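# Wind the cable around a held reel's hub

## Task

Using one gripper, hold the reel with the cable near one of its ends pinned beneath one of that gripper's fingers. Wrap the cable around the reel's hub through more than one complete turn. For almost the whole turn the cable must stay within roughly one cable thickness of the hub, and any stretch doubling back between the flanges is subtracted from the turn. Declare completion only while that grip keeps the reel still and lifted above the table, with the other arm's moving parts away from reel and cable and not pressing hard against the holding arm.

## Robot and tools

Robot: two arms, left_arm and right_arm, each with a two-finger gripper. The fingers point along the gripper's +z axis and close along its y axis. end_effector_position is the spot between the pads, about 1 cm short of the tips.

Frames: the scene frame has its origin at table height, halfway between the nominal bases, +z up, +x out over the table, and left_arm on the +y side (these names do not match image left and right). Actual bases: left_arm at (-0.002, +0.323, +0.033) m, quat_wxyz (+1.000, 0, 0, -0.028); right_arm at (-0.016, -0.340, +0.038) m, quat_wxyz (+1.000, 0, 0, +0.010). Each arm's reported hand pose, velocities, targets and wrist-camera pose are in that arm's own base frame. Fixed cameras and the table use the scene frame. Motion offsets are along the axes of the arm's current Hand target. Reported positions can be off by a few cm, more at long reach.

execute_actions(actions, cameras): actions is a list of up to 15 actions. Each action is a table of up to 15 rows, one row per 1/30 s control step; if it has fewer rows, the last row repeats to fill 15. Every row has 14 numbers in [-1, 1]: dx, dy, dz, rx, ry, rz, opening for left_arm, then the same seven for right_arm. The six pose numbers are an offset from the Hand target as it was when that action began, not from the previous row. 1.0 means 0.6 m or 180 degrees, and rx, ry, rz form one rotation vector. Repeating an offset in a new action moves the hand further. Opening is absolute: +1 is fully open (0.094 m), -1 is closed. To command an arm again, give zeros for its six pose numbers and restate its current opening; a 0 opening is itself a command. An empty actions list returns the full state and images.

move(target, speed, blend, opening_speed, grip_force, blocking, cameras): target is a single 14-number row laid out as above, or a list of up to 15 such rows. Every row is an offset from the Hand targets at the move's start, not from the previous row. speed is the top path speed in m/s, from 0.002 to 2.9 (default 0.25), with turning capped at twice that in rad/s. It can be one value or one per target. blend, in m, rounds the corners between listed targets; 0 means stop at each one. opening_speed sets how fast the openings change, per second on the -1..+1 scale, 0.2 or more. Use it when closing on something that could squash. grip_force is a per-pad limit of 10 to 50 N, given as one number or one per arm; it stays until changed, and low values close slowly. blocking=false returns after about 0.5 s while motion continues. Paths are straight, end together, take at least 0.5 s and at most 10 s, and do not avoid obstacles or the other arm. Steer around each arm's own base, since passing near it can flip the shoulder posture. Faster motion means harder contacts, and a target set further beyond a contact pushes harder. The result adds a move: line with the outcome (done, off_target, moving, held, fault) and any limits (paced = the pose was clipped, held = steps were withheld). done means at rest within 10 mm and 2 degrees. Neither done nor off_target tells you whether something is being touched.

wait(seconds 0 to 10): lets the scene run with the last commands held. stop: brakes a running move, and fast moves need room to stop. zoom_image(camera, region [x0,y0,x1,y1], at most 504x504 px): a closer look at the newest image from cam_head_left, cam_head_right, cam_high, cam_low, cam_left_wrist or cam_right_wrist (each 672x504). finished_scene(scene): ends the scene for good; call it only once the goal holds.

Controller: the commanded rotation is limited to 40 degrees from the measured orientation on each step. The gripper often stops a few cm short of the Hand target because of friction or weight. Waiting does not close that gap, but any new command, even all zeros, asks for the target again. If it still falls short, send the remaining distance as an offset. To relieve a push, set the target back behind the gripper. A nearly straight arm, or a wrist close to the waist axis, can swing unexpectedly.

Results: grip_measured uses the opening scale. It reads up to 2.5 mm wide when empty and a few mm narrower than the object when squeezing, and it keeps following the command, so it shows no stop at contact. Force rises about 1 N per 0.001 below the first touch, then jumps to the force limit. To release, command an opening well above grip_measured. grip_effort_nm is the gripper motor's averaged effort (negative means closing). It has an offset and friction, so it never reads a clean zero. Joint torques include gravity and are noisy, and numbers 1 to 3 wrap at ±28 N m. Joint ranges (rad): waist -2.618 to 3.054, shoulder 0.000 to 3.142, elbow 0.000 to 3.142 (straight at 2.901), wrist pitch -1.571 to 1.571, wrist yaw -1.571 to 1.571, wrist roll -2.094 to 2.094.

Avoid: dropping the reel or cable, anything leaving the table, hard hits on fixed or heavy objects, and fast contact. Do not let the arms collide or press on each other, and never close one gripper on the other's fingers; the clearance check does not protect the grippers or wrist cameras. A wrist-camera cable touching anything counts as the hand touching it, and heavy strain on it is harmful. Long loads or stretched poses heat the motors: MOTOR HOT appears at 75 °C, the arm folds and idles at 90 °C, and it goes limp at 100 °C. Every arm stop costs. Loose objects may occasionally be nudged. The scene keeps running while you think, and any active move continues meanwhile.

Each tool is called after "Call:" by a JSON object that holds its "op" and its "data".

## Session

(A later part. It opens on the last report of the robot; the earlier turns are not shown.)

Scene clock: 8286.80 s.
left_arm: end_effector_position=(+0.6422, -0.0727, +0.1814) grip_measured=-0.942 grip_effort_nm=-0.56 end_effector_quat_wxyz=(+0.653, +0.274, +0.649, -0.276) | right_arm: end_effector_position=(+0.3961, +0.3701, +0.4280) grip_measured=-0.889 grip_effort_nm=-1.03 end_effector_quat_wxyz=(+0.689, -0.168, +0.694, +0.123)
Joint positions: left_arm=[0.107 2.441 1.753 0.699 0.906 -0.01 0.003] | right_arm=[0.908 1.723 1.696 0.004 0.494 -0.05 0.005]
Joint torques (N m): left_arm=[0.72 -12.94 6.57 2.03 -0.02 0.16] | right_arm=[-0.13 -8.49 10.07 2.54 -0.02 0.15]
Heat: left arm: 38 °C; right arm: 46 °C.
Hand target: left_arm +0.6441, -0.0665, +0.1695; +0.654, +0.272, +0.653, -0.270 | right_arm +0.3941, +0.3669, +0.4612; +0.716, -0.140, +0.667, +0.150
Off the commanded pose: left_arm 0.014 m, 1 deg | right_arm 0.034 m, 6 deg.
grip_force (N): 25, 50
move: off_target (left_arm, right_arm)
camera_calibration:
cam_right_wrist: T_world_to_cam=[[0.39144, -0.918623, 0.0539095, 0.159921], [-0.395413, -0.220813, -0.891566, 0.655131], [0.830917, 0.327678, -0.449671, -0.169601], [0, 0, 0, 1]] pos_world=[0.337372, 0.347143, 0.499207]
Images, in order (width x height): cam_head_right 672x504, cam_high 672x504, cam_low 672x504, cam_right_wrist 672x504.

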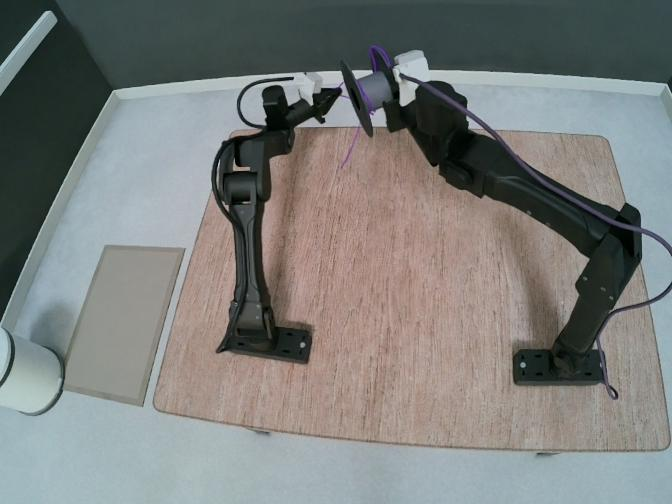

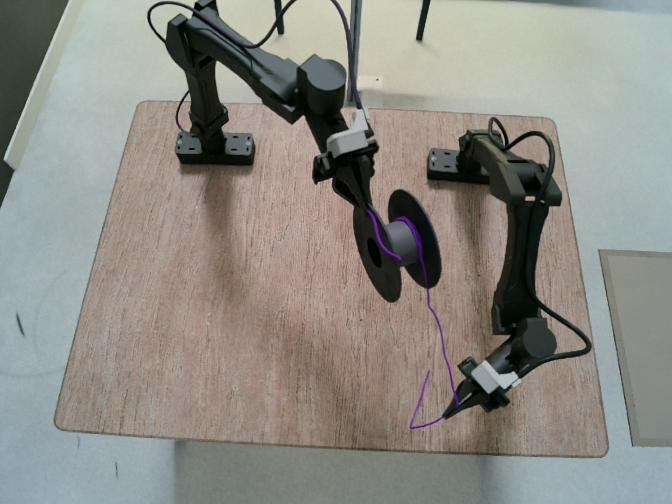

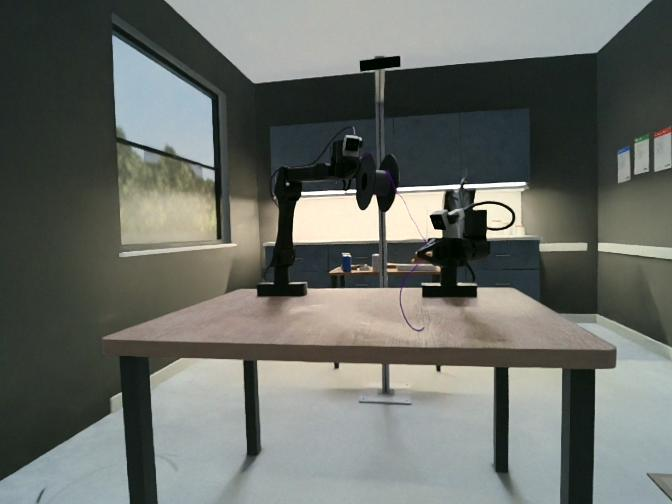

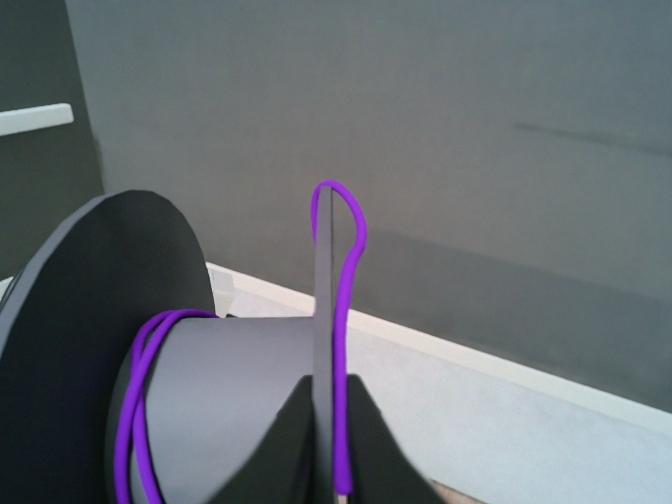

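Call:
{"op": "move", "data": {"target": [0.025, 0.004, 0.001, 0, 0, 0, -0.97, 0, 0, 0, 0, 0, 0, -1.0], "speed": 0.06, "cameras": ["cam_right_wrist", "cam_high", "cam_head_right", "cam_head_left"]}}

Call:
{"op": "zoom_image", "data": {"camera": "cam_right_wrist", "region": [80, 290, 240, 504]}}

Call:
{"op": "zoom_image", "data": {"camera": "cam_head_right", "region": [335, 60, 395, 125]}}

Call:
{"op": "zoom_image", "data": {"camera": "cam_head_left", "region": [345, 60, 405, 125]}}

Scene clock: 8311.43 s.
left_arm: end_effector_position=(+0.6427, -0.0730, +0.1713) grip_measured=-0.942 grip_effort_nm=-0.56 end_effector_quat_wxyz=(+0.657, +0.279, +0.644, -0.277) | right_arm: end_effector_position=(+0.3961, +0.3701, +0.4254) grip_measured=-0.889 grip_effort_nm=-1.03 end_effector_quat_wxyz=(+0.686, -0.170, +0.697, +0.121)
Joint positions: left_arm=[0.108 2.471 1.753 0.744 0.916 -0.01 0.003] | right_arm=[0.908 1.723 1.696 -0.007 0.494 -0.05 0.005]
Joint torques (N m): left_arm=[0.83 -12.55 6.86 1.95 -0.11 0.15] | right_arm=[-0.05 -8.61 9.62 2.65 0 0.18]
Heat: left arm: 38 °C; right arm: 46 °C.
Hand target: left_arm +0.6462, -0.0654, +0.1545; +0.654, +0.272, +0.653, -0.270 | right_arm +0.3941, +0.3669, +0.4613; +0.716, -0.140, +0.667, +0.150
Off the commanded pose: left_arm 0.019 m, 2 deg | right_arm 0.036 m, 7 deg.
grip_force (N): 25, 50
move: off_target (left_arm, right_arm)
camera_calibration:
cam_right_wrist: T_world_to_cam=[[0.391817, -0.918129, 0.059325, 0.157382], [-0.401413, -0.228613, -0.886907, 0.656183], [0.827857, 0.323691, -0.458123, -0.164437], [0, 0, 0, 1]] pos_world=[0.337866, 0.347735, 0.497304]
Images, in order (width x height): cam_head_left 672x504, cam_head_right 672x504, cam_high 672x504, cam_right_wrist 672x504.

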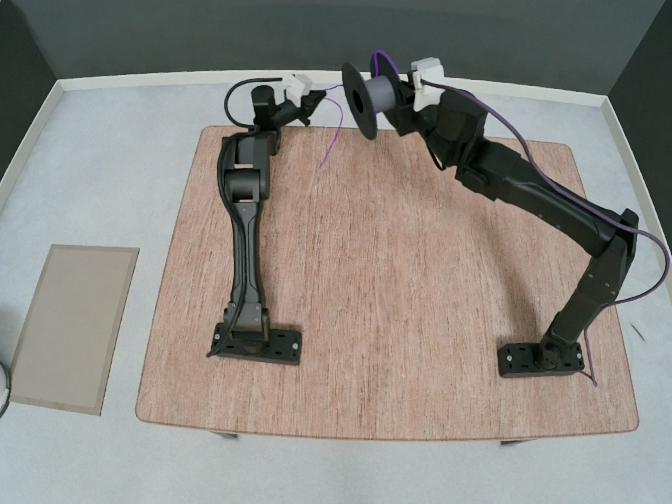

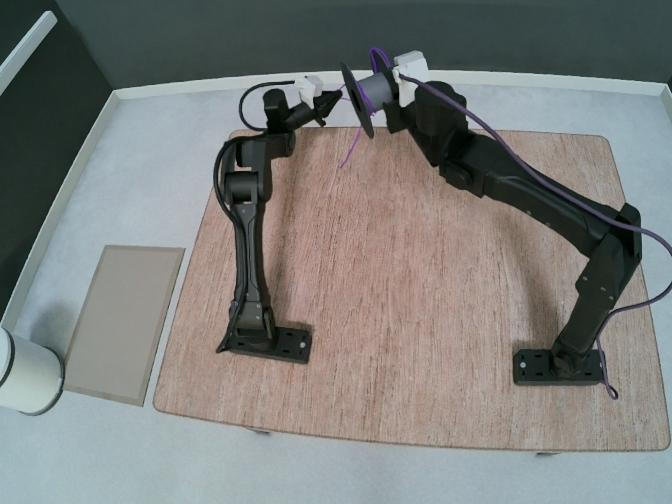

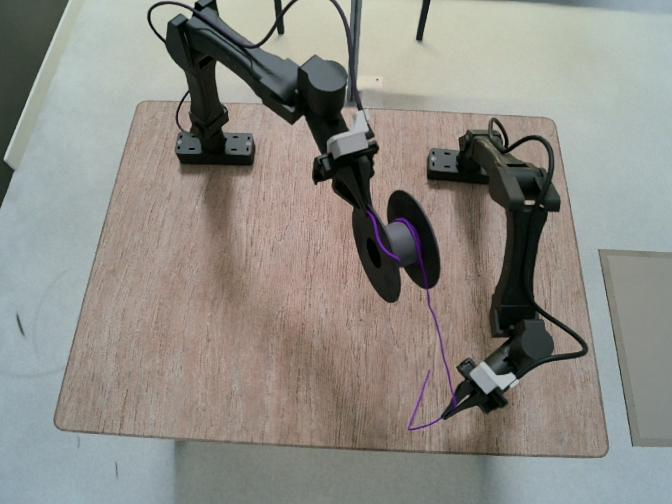

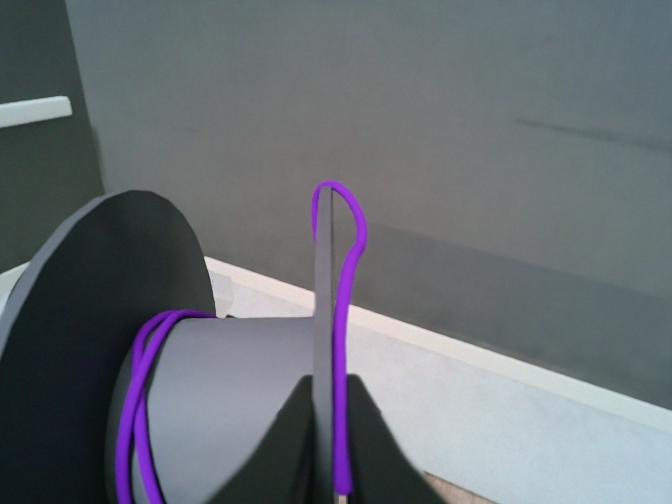

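Scaled by 2.355 from the camera's 672x504 image, which has a finer 960x720 frame.

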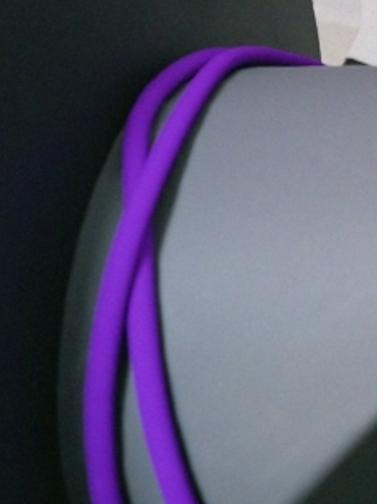

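Scaled by 7.754 from the camera's 672x504 image, which has a finer 960x720 frame.

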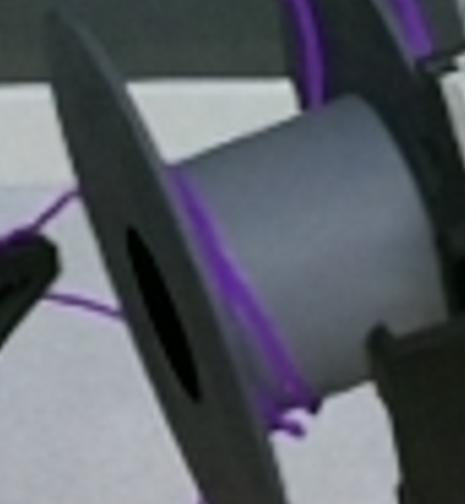

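Scaled by 7.754 from the camera's 672x504 image, which has a finer 960x720 frame.

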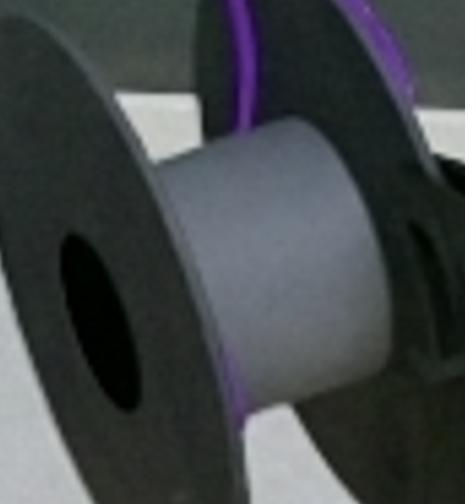

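Call:
{"op": "move", "data": {"target": [[0.0925, -0.1881, -0.0554, 0, 0, 0, -0.97, 0, 0, 0, 0, 0, 0, -1.0], [0.1308, -0.3559, -0.1047, 0, 0, 0, -0.97, 0, 0, 0, 0, 0, 0, -1.0]], "speed": 0.12, "blend": [0.03, 0], "cameras": ["cam_right_wrist", "cam_low", "cam_high", "cam_head_right", "cam_head_left", "cam_left_wrist"]}}

Call:
{"op": "zoom_image", "data": {"camera": "cam_right_wrist", "region": [0, 140, 420, 504]}}

Call:
{"op": "zoom_image", "data": {"camera": "cam_high", "region": [340, 150, 500, 370]}}

Call:
{"op": "zoom_image", "data": {"camera": "cam_low", "region": [340, 120, 440, 290]}}

Call:
{"op": "zoom_image", "data": {"camera": "cam_head_right", "region": [310, 25, 430, 155]}}

Scene clock: 8361.20 s.
left_arm: end_effector_position=(+0.4444, -0.1736, +0.0333) grip_measured=-0.942 grip_effort_nm=-0.56 end_effector_quat_wxyz=(+0.585, +0.257, +0.710, -0.296) | right_arm: end_effector_position=(+0.3964, +0.3705, +0.4168) grip_measured=-0.889 grip_effort_nm=-1.03 end_effector_quat_wxyz=(+0.676, -0.179, +0.706, +0.113)
Joint positions: left_arm=[-0.137 2.297 0.728 1.389 0.672 -0.008 0.003] | right_arm=[0.908 1.726 1.696 -0.038 0.494 -0.051 0.005]
Joint torques (N m): left_arm=[-0.05 -12.14 2.41 3.61 -0.14 0.19] | right_arm=[-0.18 -9.21 9.14 2.93 0.04 0.19]
Heat: left arm: 38 °C; right arm: 46 °C.
Hand target: left_arm +0.4508, -0.1715, +0.0753; +0.653, +0.272, +0.653, -0.271 | right_arm +0.3941, +0.3668, +0.4613; +0.716, -0.140, +0.667, +0.150
Off the commanded pose: left_arm 0.043 m, 11 deg | right_arm 0.045 m, 9 deg.
grip_force (N): 25, 50
move: off_target (left_arm, right_arm)
camera_calibration:
cam_left_wrist: T_world_to_cam=[[-0.727818, -0.678807, 0.0974779, 0.200658], [-0.436259, 0.348634, -0.829538, 0.317674], [0.529112, -0.646278, -0.549877, -0.239852], [0, 0, 0, 1]] pos_world=[0.411539, -0.129555, 0.112074]
cam_right_wrist: T_world_to_cam=[[0.393242, -0.916188, 0.0772045, 0.149434], [-0.41924, -0.253408, -0.871792, 0.658662], [0.81829, 0.310459, -0.483753, -0.149426], [0, 0, 0, 1]] pos_world=[0.339647, 0.35021, 0.490394]

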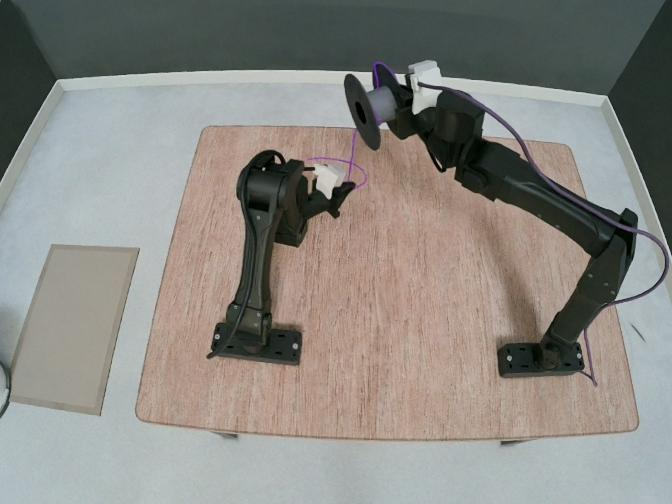

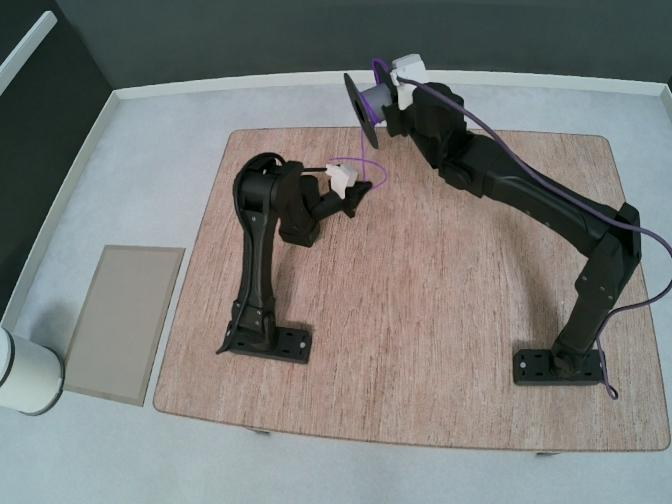

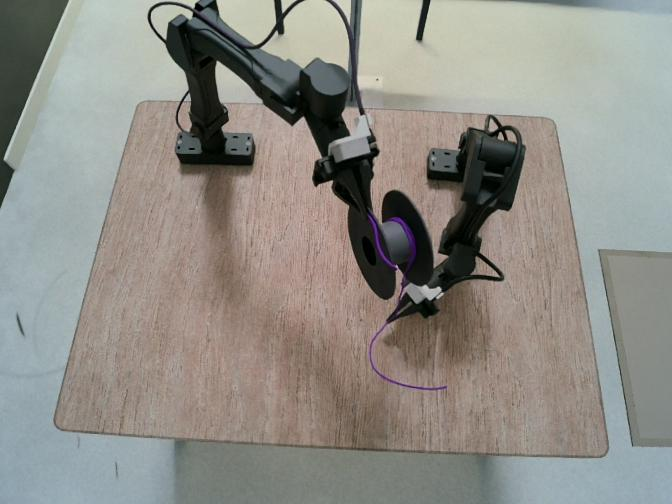

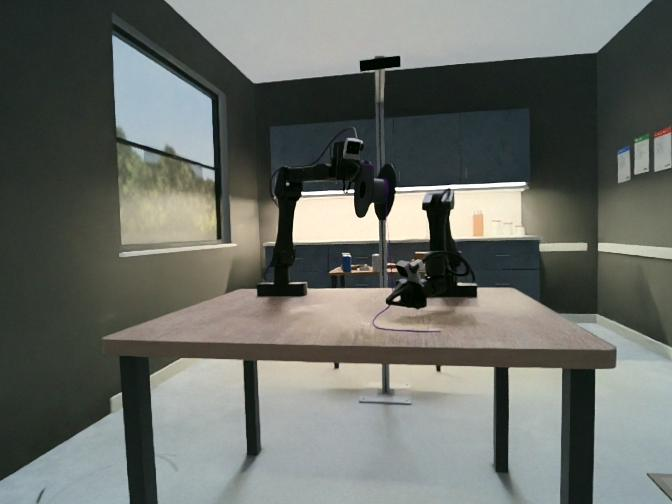

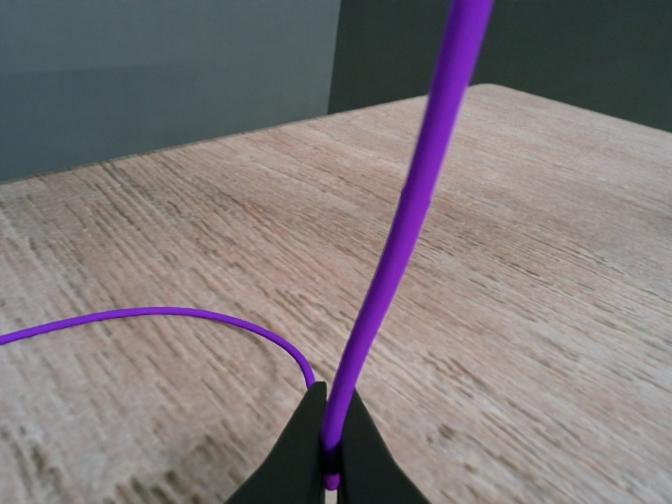

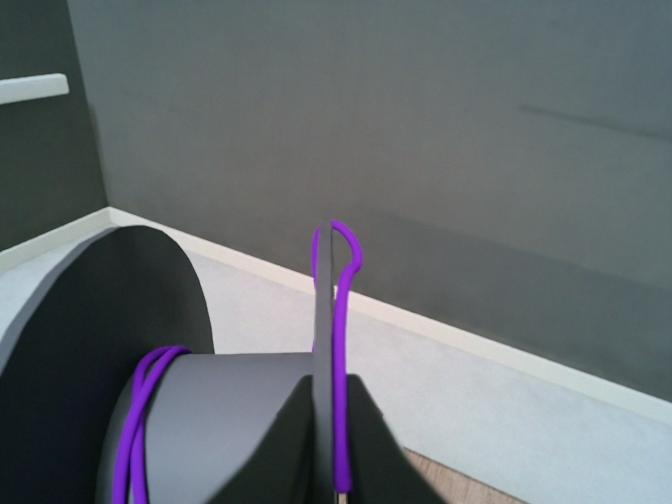

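Scaled by 1.200 from the camera's 672x504 image, which has a finer 960x720 frame.

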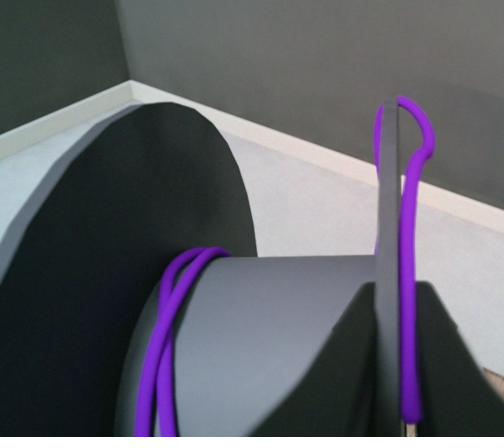

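Scaled by 2.291 from the camera's 672x504 image, which has a finer 960x720 frame.

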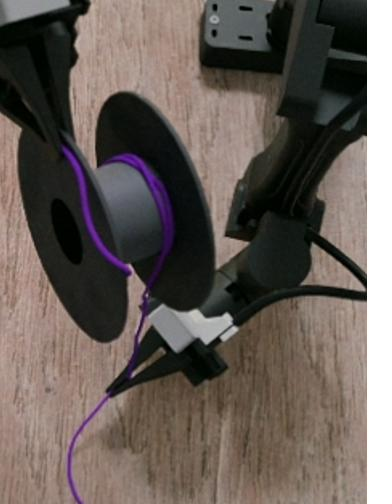

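Scaled by 2.965 from the camera's 672x504 image, which has a finer 960x720 frame.

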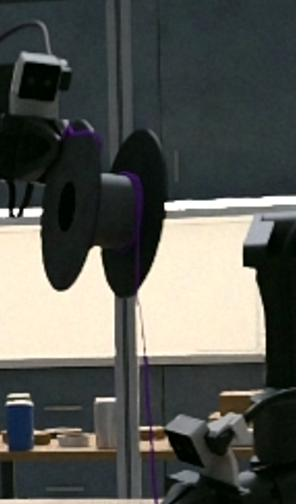

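Scaled by 3.877 from the camera's 672x504 image, which has a finer 960x720 frame.

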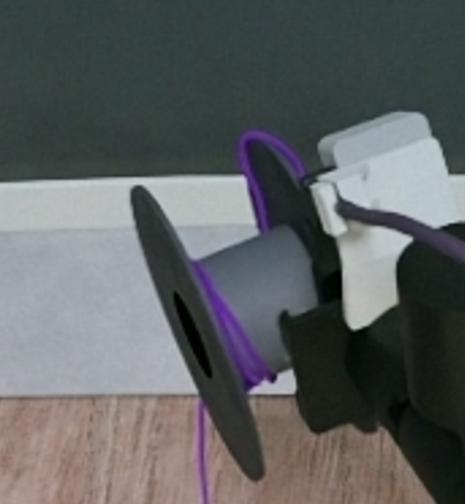

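Call:
{"op": "move", "data": {"target": [-0.045, 0, 0, 0, 0, 0, -0.97, 0, 0, 0, 0, 0, 0, -1.0], "speed": 0.05, "cameras": ["cam_right_wrist"]}}

Scene clock: 8375.83 s.
left_arm: end_effector_position=(+0.4483, -0.1730, +0.0736) grip_measured=-0.942 grip_effort_nm=-0.56 end_effector_quat_wxyz=(+0.616, +0.264, +0.685, -0.287) | right_arm: end_effector_position=(+0.3967, +0.3709, +0.4268) grip_measured=-0.889 grip_effort_nm=-1.03 end_effector_quat_wxyz=(+0.689, -0.168, +0.694, +0.122)
Joint positions: left_arm=[-0.137 2.194 0.715 1.381 0.664 -0.007 0.003] | right_arm=[0.908 1.726 1.696 0.006 0.494 -0.051 0.005]
Joint torques (N m): left_arm=[-0.16 -12.34 3.44 2.75 -0.13 0.15] | right_arm=[0.02 -8.79 9.73 2.5 -0.02 0.12]
Heat: left arm: 46 °C; right arm: 49 °C.
Hand target: left_arm +0.4508, -0.1715, +0.1024; +0.654, +0.272, +0.653, -0.270 | right_arm +0.3941, +0.3668, +0.4614; +0.716, -0.140, +0.667, +0.150
Off the commanded pose: left_arm 0.029 m, 6 deg | right_arm 0.035 m, 6 deg.
grip_force (N): 25, 50
move: off_target (left_arm, right_arm)
camera_calibration:
cam_right_wrist: T_world_to_cam=[[0.391454, -0.918512, 0.055672, 0.159644], [-0.395561, -0.222589, -0.891059, 0.65509], [0.83084, 0.326786, -0.450461, -0.170113], [0, 0, 0, 1]] pos_world=[0.337972, 0.348042, 0.498206]
Images, in order (width x height): cam_right_wrist 672x504.

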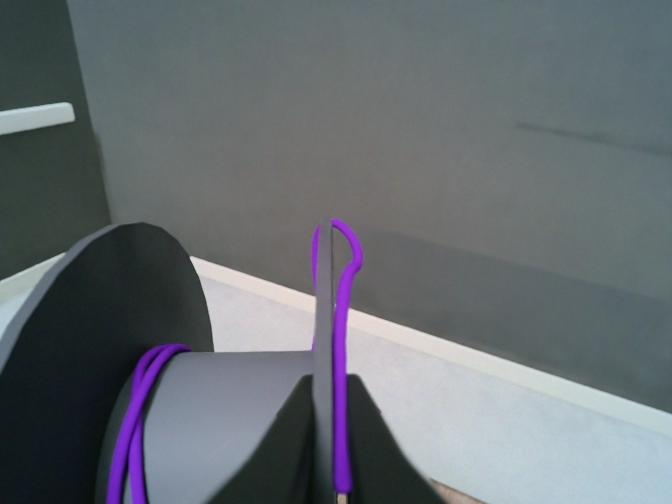

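Call:
{"op": "move", "data": {"target": [[0, 0, 0, 0, 0, 0, 0.2, 0, 0, 0, 0, 0, 0, -1.0], [0, 0, -0.1667, 0, 0, 0, 0.2, 0, 0, 0, 0, 0, 0, -1.0]], "speed": 0.1, "cameras": ["cam_right_wrist", "cam_low", "cam_high", "cam_head_right", "cam_head_left", "cam_left_wrist"]}}

Call:
{"op": "zoom_image", "data": {"camera": "cam_right_wrist", "region": [0, 140, 420, 504]}}

Call:
{"op": "zoom_image", "data": {"camera": "cam_high", "region": [340, 150, 500, 370]}}

Call:
{"op": "zoom_image", "data": {"camera": "cam_low", "region": [340, 120, 440, 290]}}

Call:
{"op": "zoom_image", "data": {"camera": "cam_head_right", "region": [335, 60, 395, 145]}}

Call:
{"op": "zoom_image", "data": {"camera": "cam_head_left", "region": [335, 60, 405, 145]}}

Scene clock: 8392.70 s.
left_arm: end_effector_position=(+0.3744, -0.1020, +0.0567) grip_measured=+0.198 grip_effort_nm=0.10 end_effector_quat_wxyz=(+0.572, +0.233, +0.725, -0.303) | right_arm: end_effector_position=(+0.3967, +0.3709, +0.4272) grip_measured=-0.889 grip_effort_nm=-1.03 end_effector_quat_wxyz=(+0.689, -0.168, +0.694, +0.123)
Joint positions: left_arm=[0.098 2.053 0.406 1.39 0.88 0.023 0.056] | right_arm=[0.908 1.726 1.696 0.007 0.494 -0.051 0.005]
Joint torques (N m): left_arm=[0.17 -9.8 2.35 3.86 0.24 0.18] | right_arm=[-0.12 -8.69 10.04 2.52 -0.06 0.2]
Heat: left arm: 44 °C; right arm: 48 °C.
Hand target: left_arm +0.3801, -0.1007, +0.1023; +0.653, +0.272, +0.653, -0.271 | right_arm +0.3941, +0.3668, +0.4614; +0.716, -0.140, +0.667, +0.150
Off the commanded pose: left_arm 0.046 m, 14 deg | right_arm 0.034 m, 6 deg.
joint sent to its limit (left arm) — joint 4 (wrist pitch), upper limit. The joint targets still meet the commanded pose.
grip_force (N): 25, 50
move: off_target (left_arm, right_arm)
camera_calibration:
cam_left_wrist: T_world_to_cam=[[-0.703211, -0.694577, 0.151842, 0.182138], [-0.489931, 0.31863, -0.811445, 0.297681], [0.51523, -0.64501, -0.564359, -0.137599], [0, 0, 0, 1]] pos_world=[0.34482, -0.0570934, 0.13624]
cam_right_wrist: T_world_to_cam=[[0.391403, -0.918592, 0.0547065, 0.160102], [-0.394517, -0.221214, -0.891863, 0.654867], [0.83136, 0.327495, -0.448984, -0.171022], [0, 0, 0, 1]] pos_world=[0.337873, 0.347943, 0.498507]

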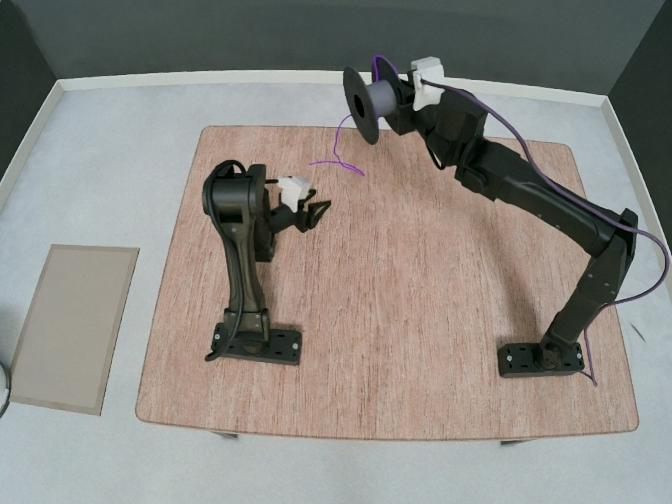

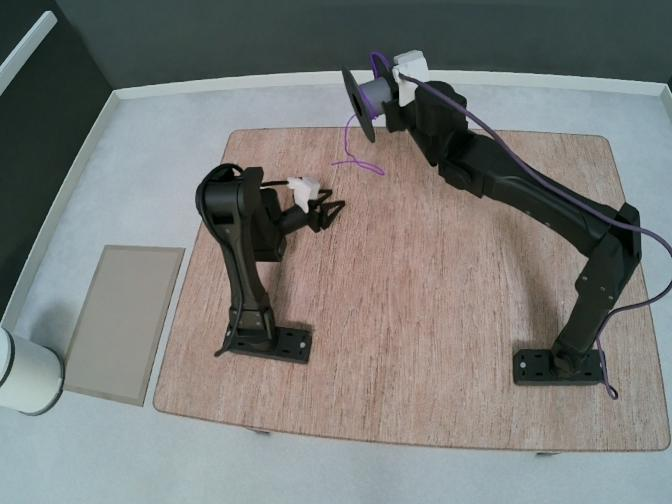

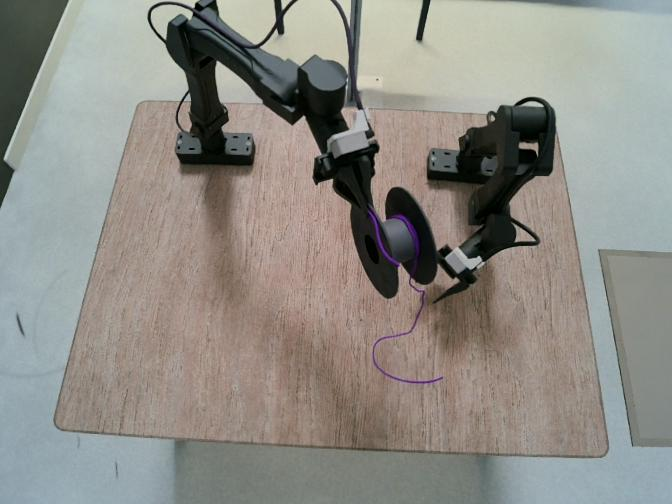

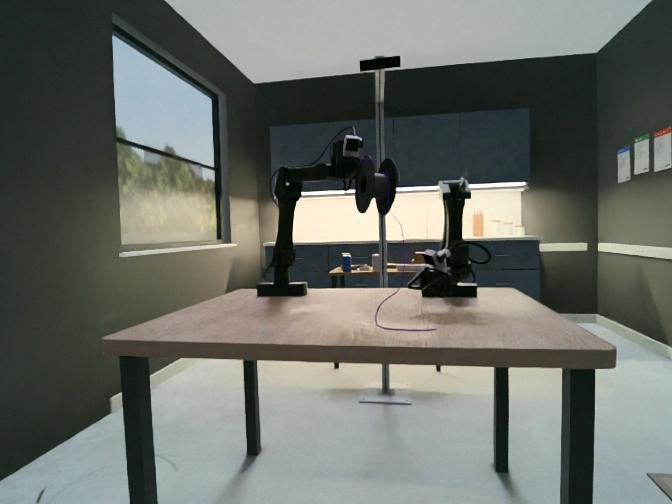

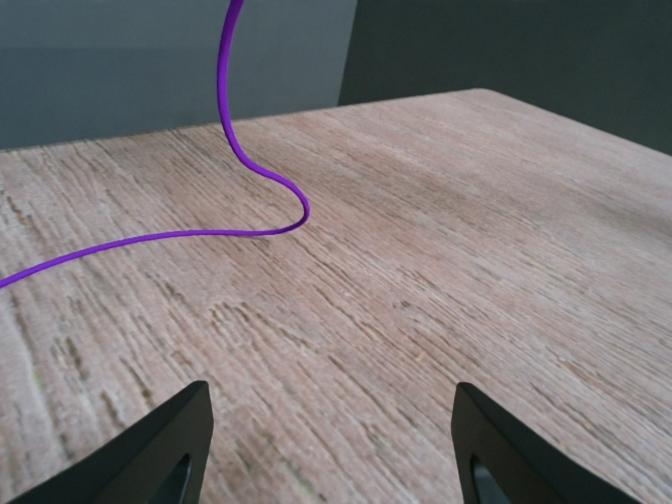

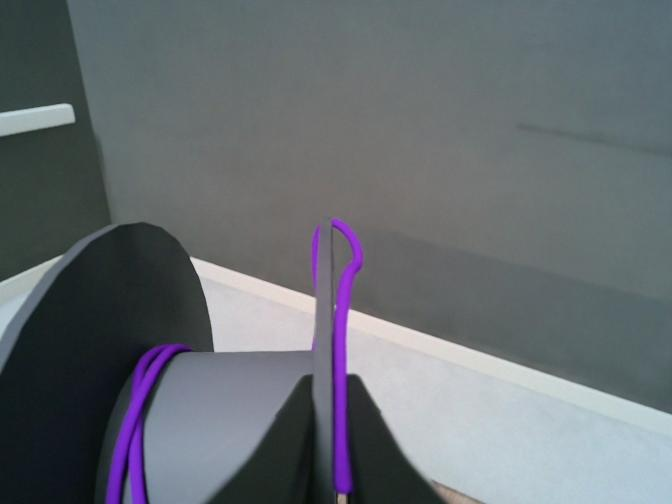

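Scaled by 1.200 from the camera's 672x504 image, which has a finer 960x720 frame.

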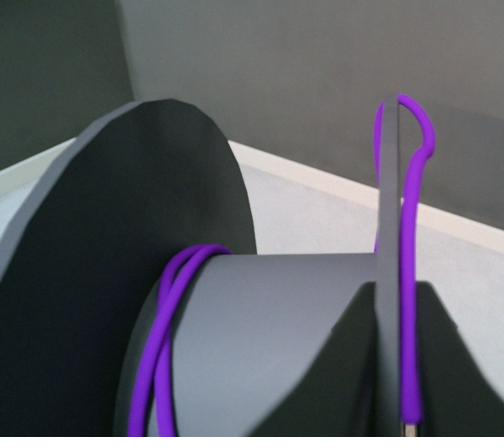

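Scaled by 2.291 from the camera's 672x504 image, which has a finer 960x720 frame.

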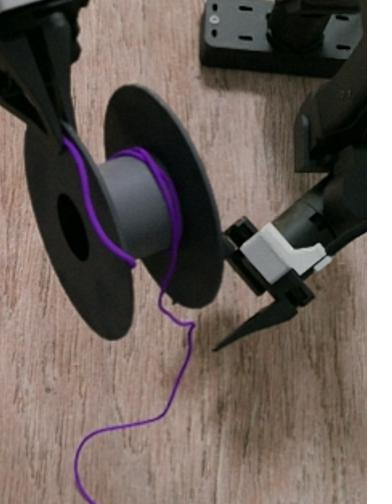

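Scaled by 2.965 from the camera's 672x504 image, which has a finer 960x720 frame.

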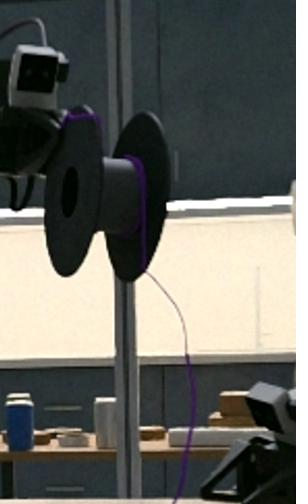

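Scaled by 5.929 from the camera's 672x504 image, which has a finer 960x720 frame.

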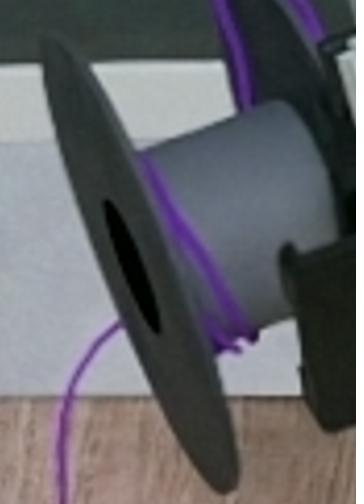

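Scaled by 5.929 from the camera's 672x504 image, which has a finer 960x720 frame.

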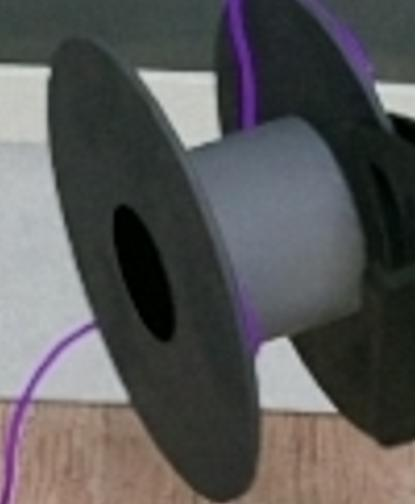

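Call:
{"op": "move", "data": {"target": [-0.1962, 0.3071, -0.2131, -0.25, 0, 0, 0.2, 0, 0, 0, 0, 0, 0, -1.0], "speed": 0.2, "cameras": ["cam_right_wrist", "cam_low", "cam_high", "cam_head_right", "cam_head_left"]}}

Call:
{"op": "zoom_image", "data": {"camera": "cam_high", "region": [360, 180, 440, 310]}}

Call:
{"op": "zoom_image", "data": {"camera": "cam_low", "region": [340, 130, 420, 260]}}

Call:
{"op": "zoom_image", "data": {"camera": "cam_right_wrist", "region": [80, 310, 380, 504]}}

Call:
{"op": "zoom_image", "data": {"camera": "cam_head_right", "region": [335, 60, 395, 145]}}

Scene clock: 8425.33 s.
left_arm: end_effector_position=(+0.4184, +0.1145, +0.1985) grip_measured=+0.198 grip_effort_nm=0.09 end_effector_quat_wxyz=(+0.690, -0.003, +0.724, -0.018) | right_arm: end_effector_position=(+0.3967, +0.3709, +0.4272) grip_measured=-0.889 grip_effort_nm=-1.03 end_effector_quat_wxyz=(+0.689, -0.168, +0.694, +0.123)
Joint positions: left_arm=[0.458 1.537 0.548 0.936 0.48 -0.006 0.056] | right_arm=[0.908 1.726 1.696 0.007 0.494 -0.051 0.005]
Joint torques (N m): left_arm=[0.14 -8.23 8.49 2.19 -0.17 0.07] | right_arm=[0.06 -8.65 9.85 2.48 -0.04 0.12]
Heat: left arm: 56 °C; right arm: 48 °C.
Hand target: left_arm +0.4201, +0.1199, +0.2203; +0.708, +0.001, +0.706, +0.000 | right_arm +0.3941, +0.3668, +0.4613; +0.716, -0.140, +0.667, +0.150
Off the commanded pose: left_arm 0.022 m, 4 deg | right_arm 0.034 m, 6 deg.
grip_force (N): 25, 50
move: off_target (left_arm, right_arm)
camera_calibration:
cam_right_wrist: T_world_to_cam=[[0.391403, -0.918592, 0.0547065, 0.160102], [-0.394517, -0.221214, -0.891863, 0.654867], [0.83136, 0.327495, -0.448984, -0.171022], [0, 0, 0, 1]] pos_world=[0.337873, 0.347943, 0.498507]
Images, in order (width x height): cam_head_left 672x504, cam_head_right 672x504, cam_high 672x504, cam_low 672x504, cam_right_wrist 672x504.

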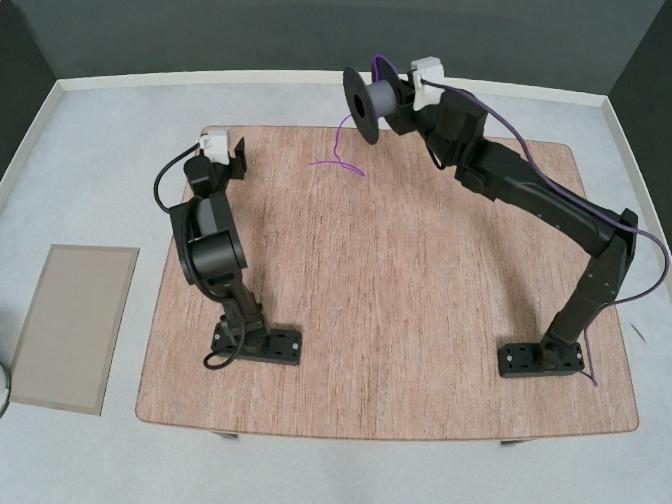

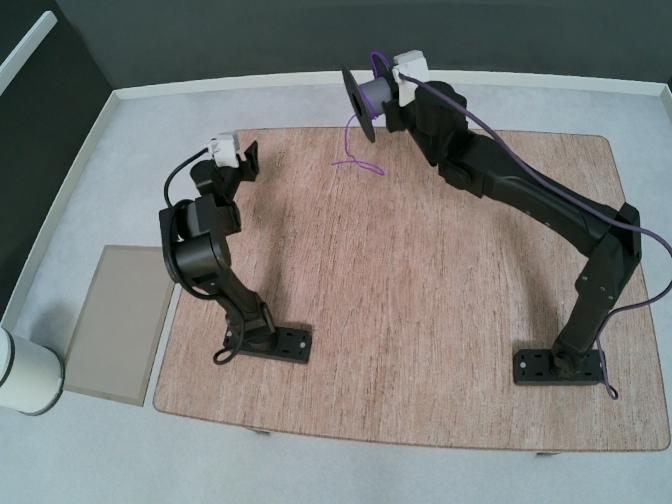

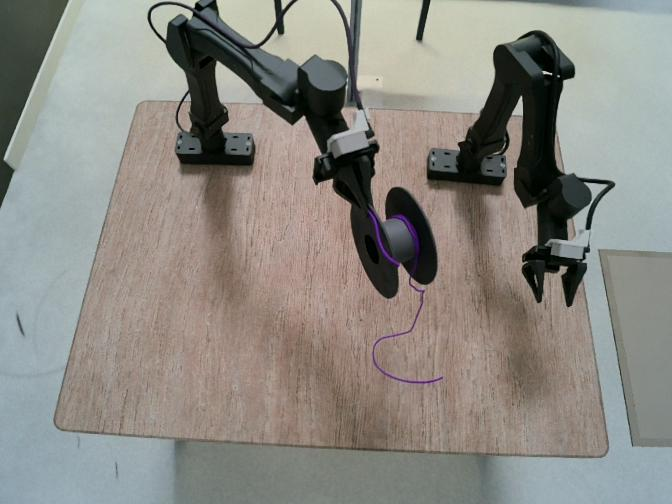

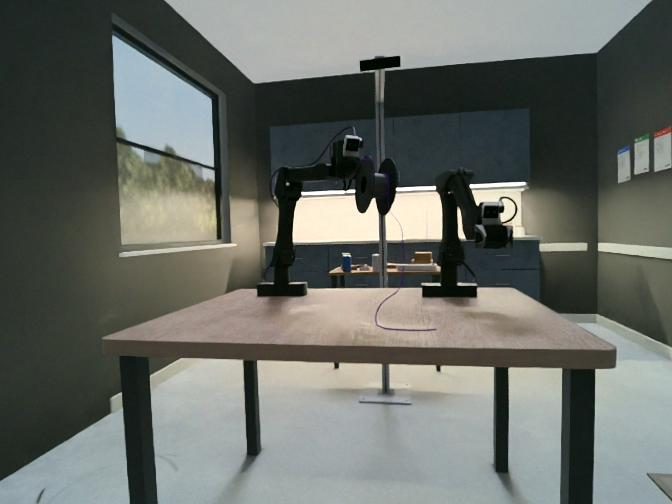

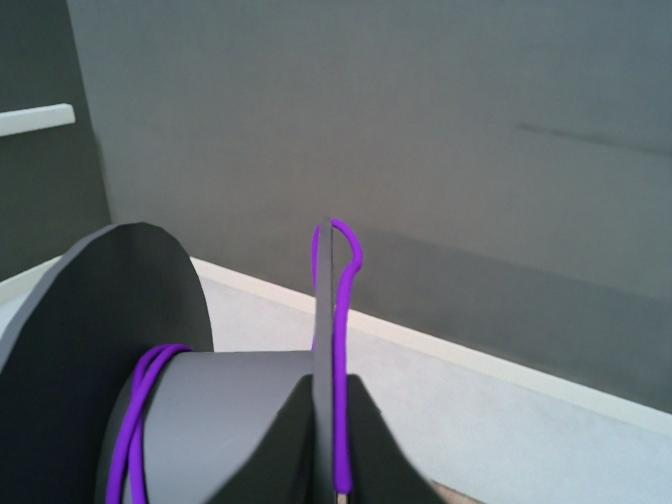

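Scaled by 3.877 from the camera's 672x504 image, which has a finer 960x720 frame.

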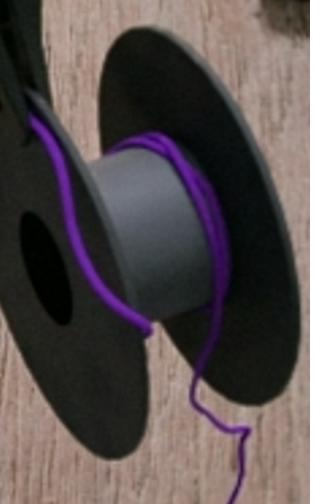

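Scaled by 3.877 from the camera's 672x504 image, which has a finer 960x720 frame.

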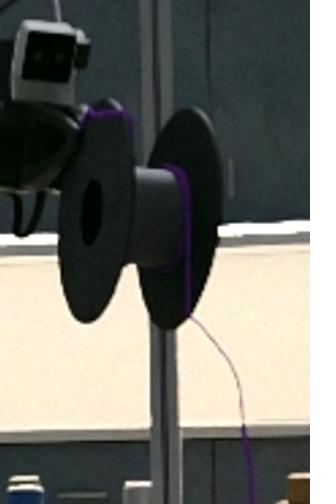

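Scaled by 1.680 from the camera's 672x504 image, which has a finer 960x720 frame.

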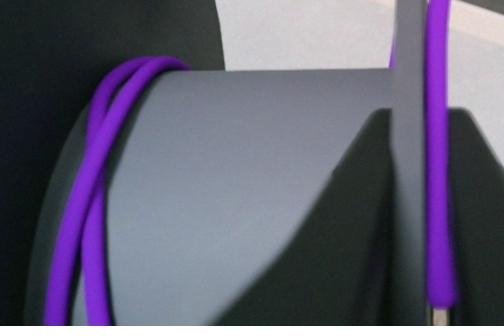

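Scaled by 5.929 from the camera's 672x504 image, which has a finer 960x720 frame.

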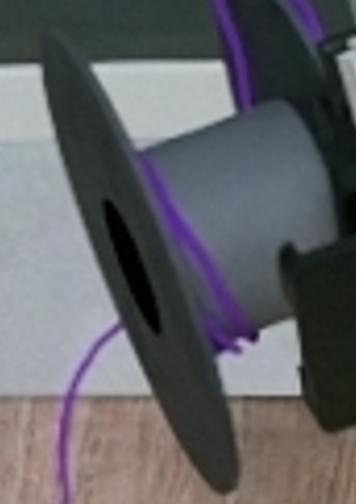

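Call:
{"op": "finished_scene", "data": {"scene": 1}}

The scene is finished: the task was done.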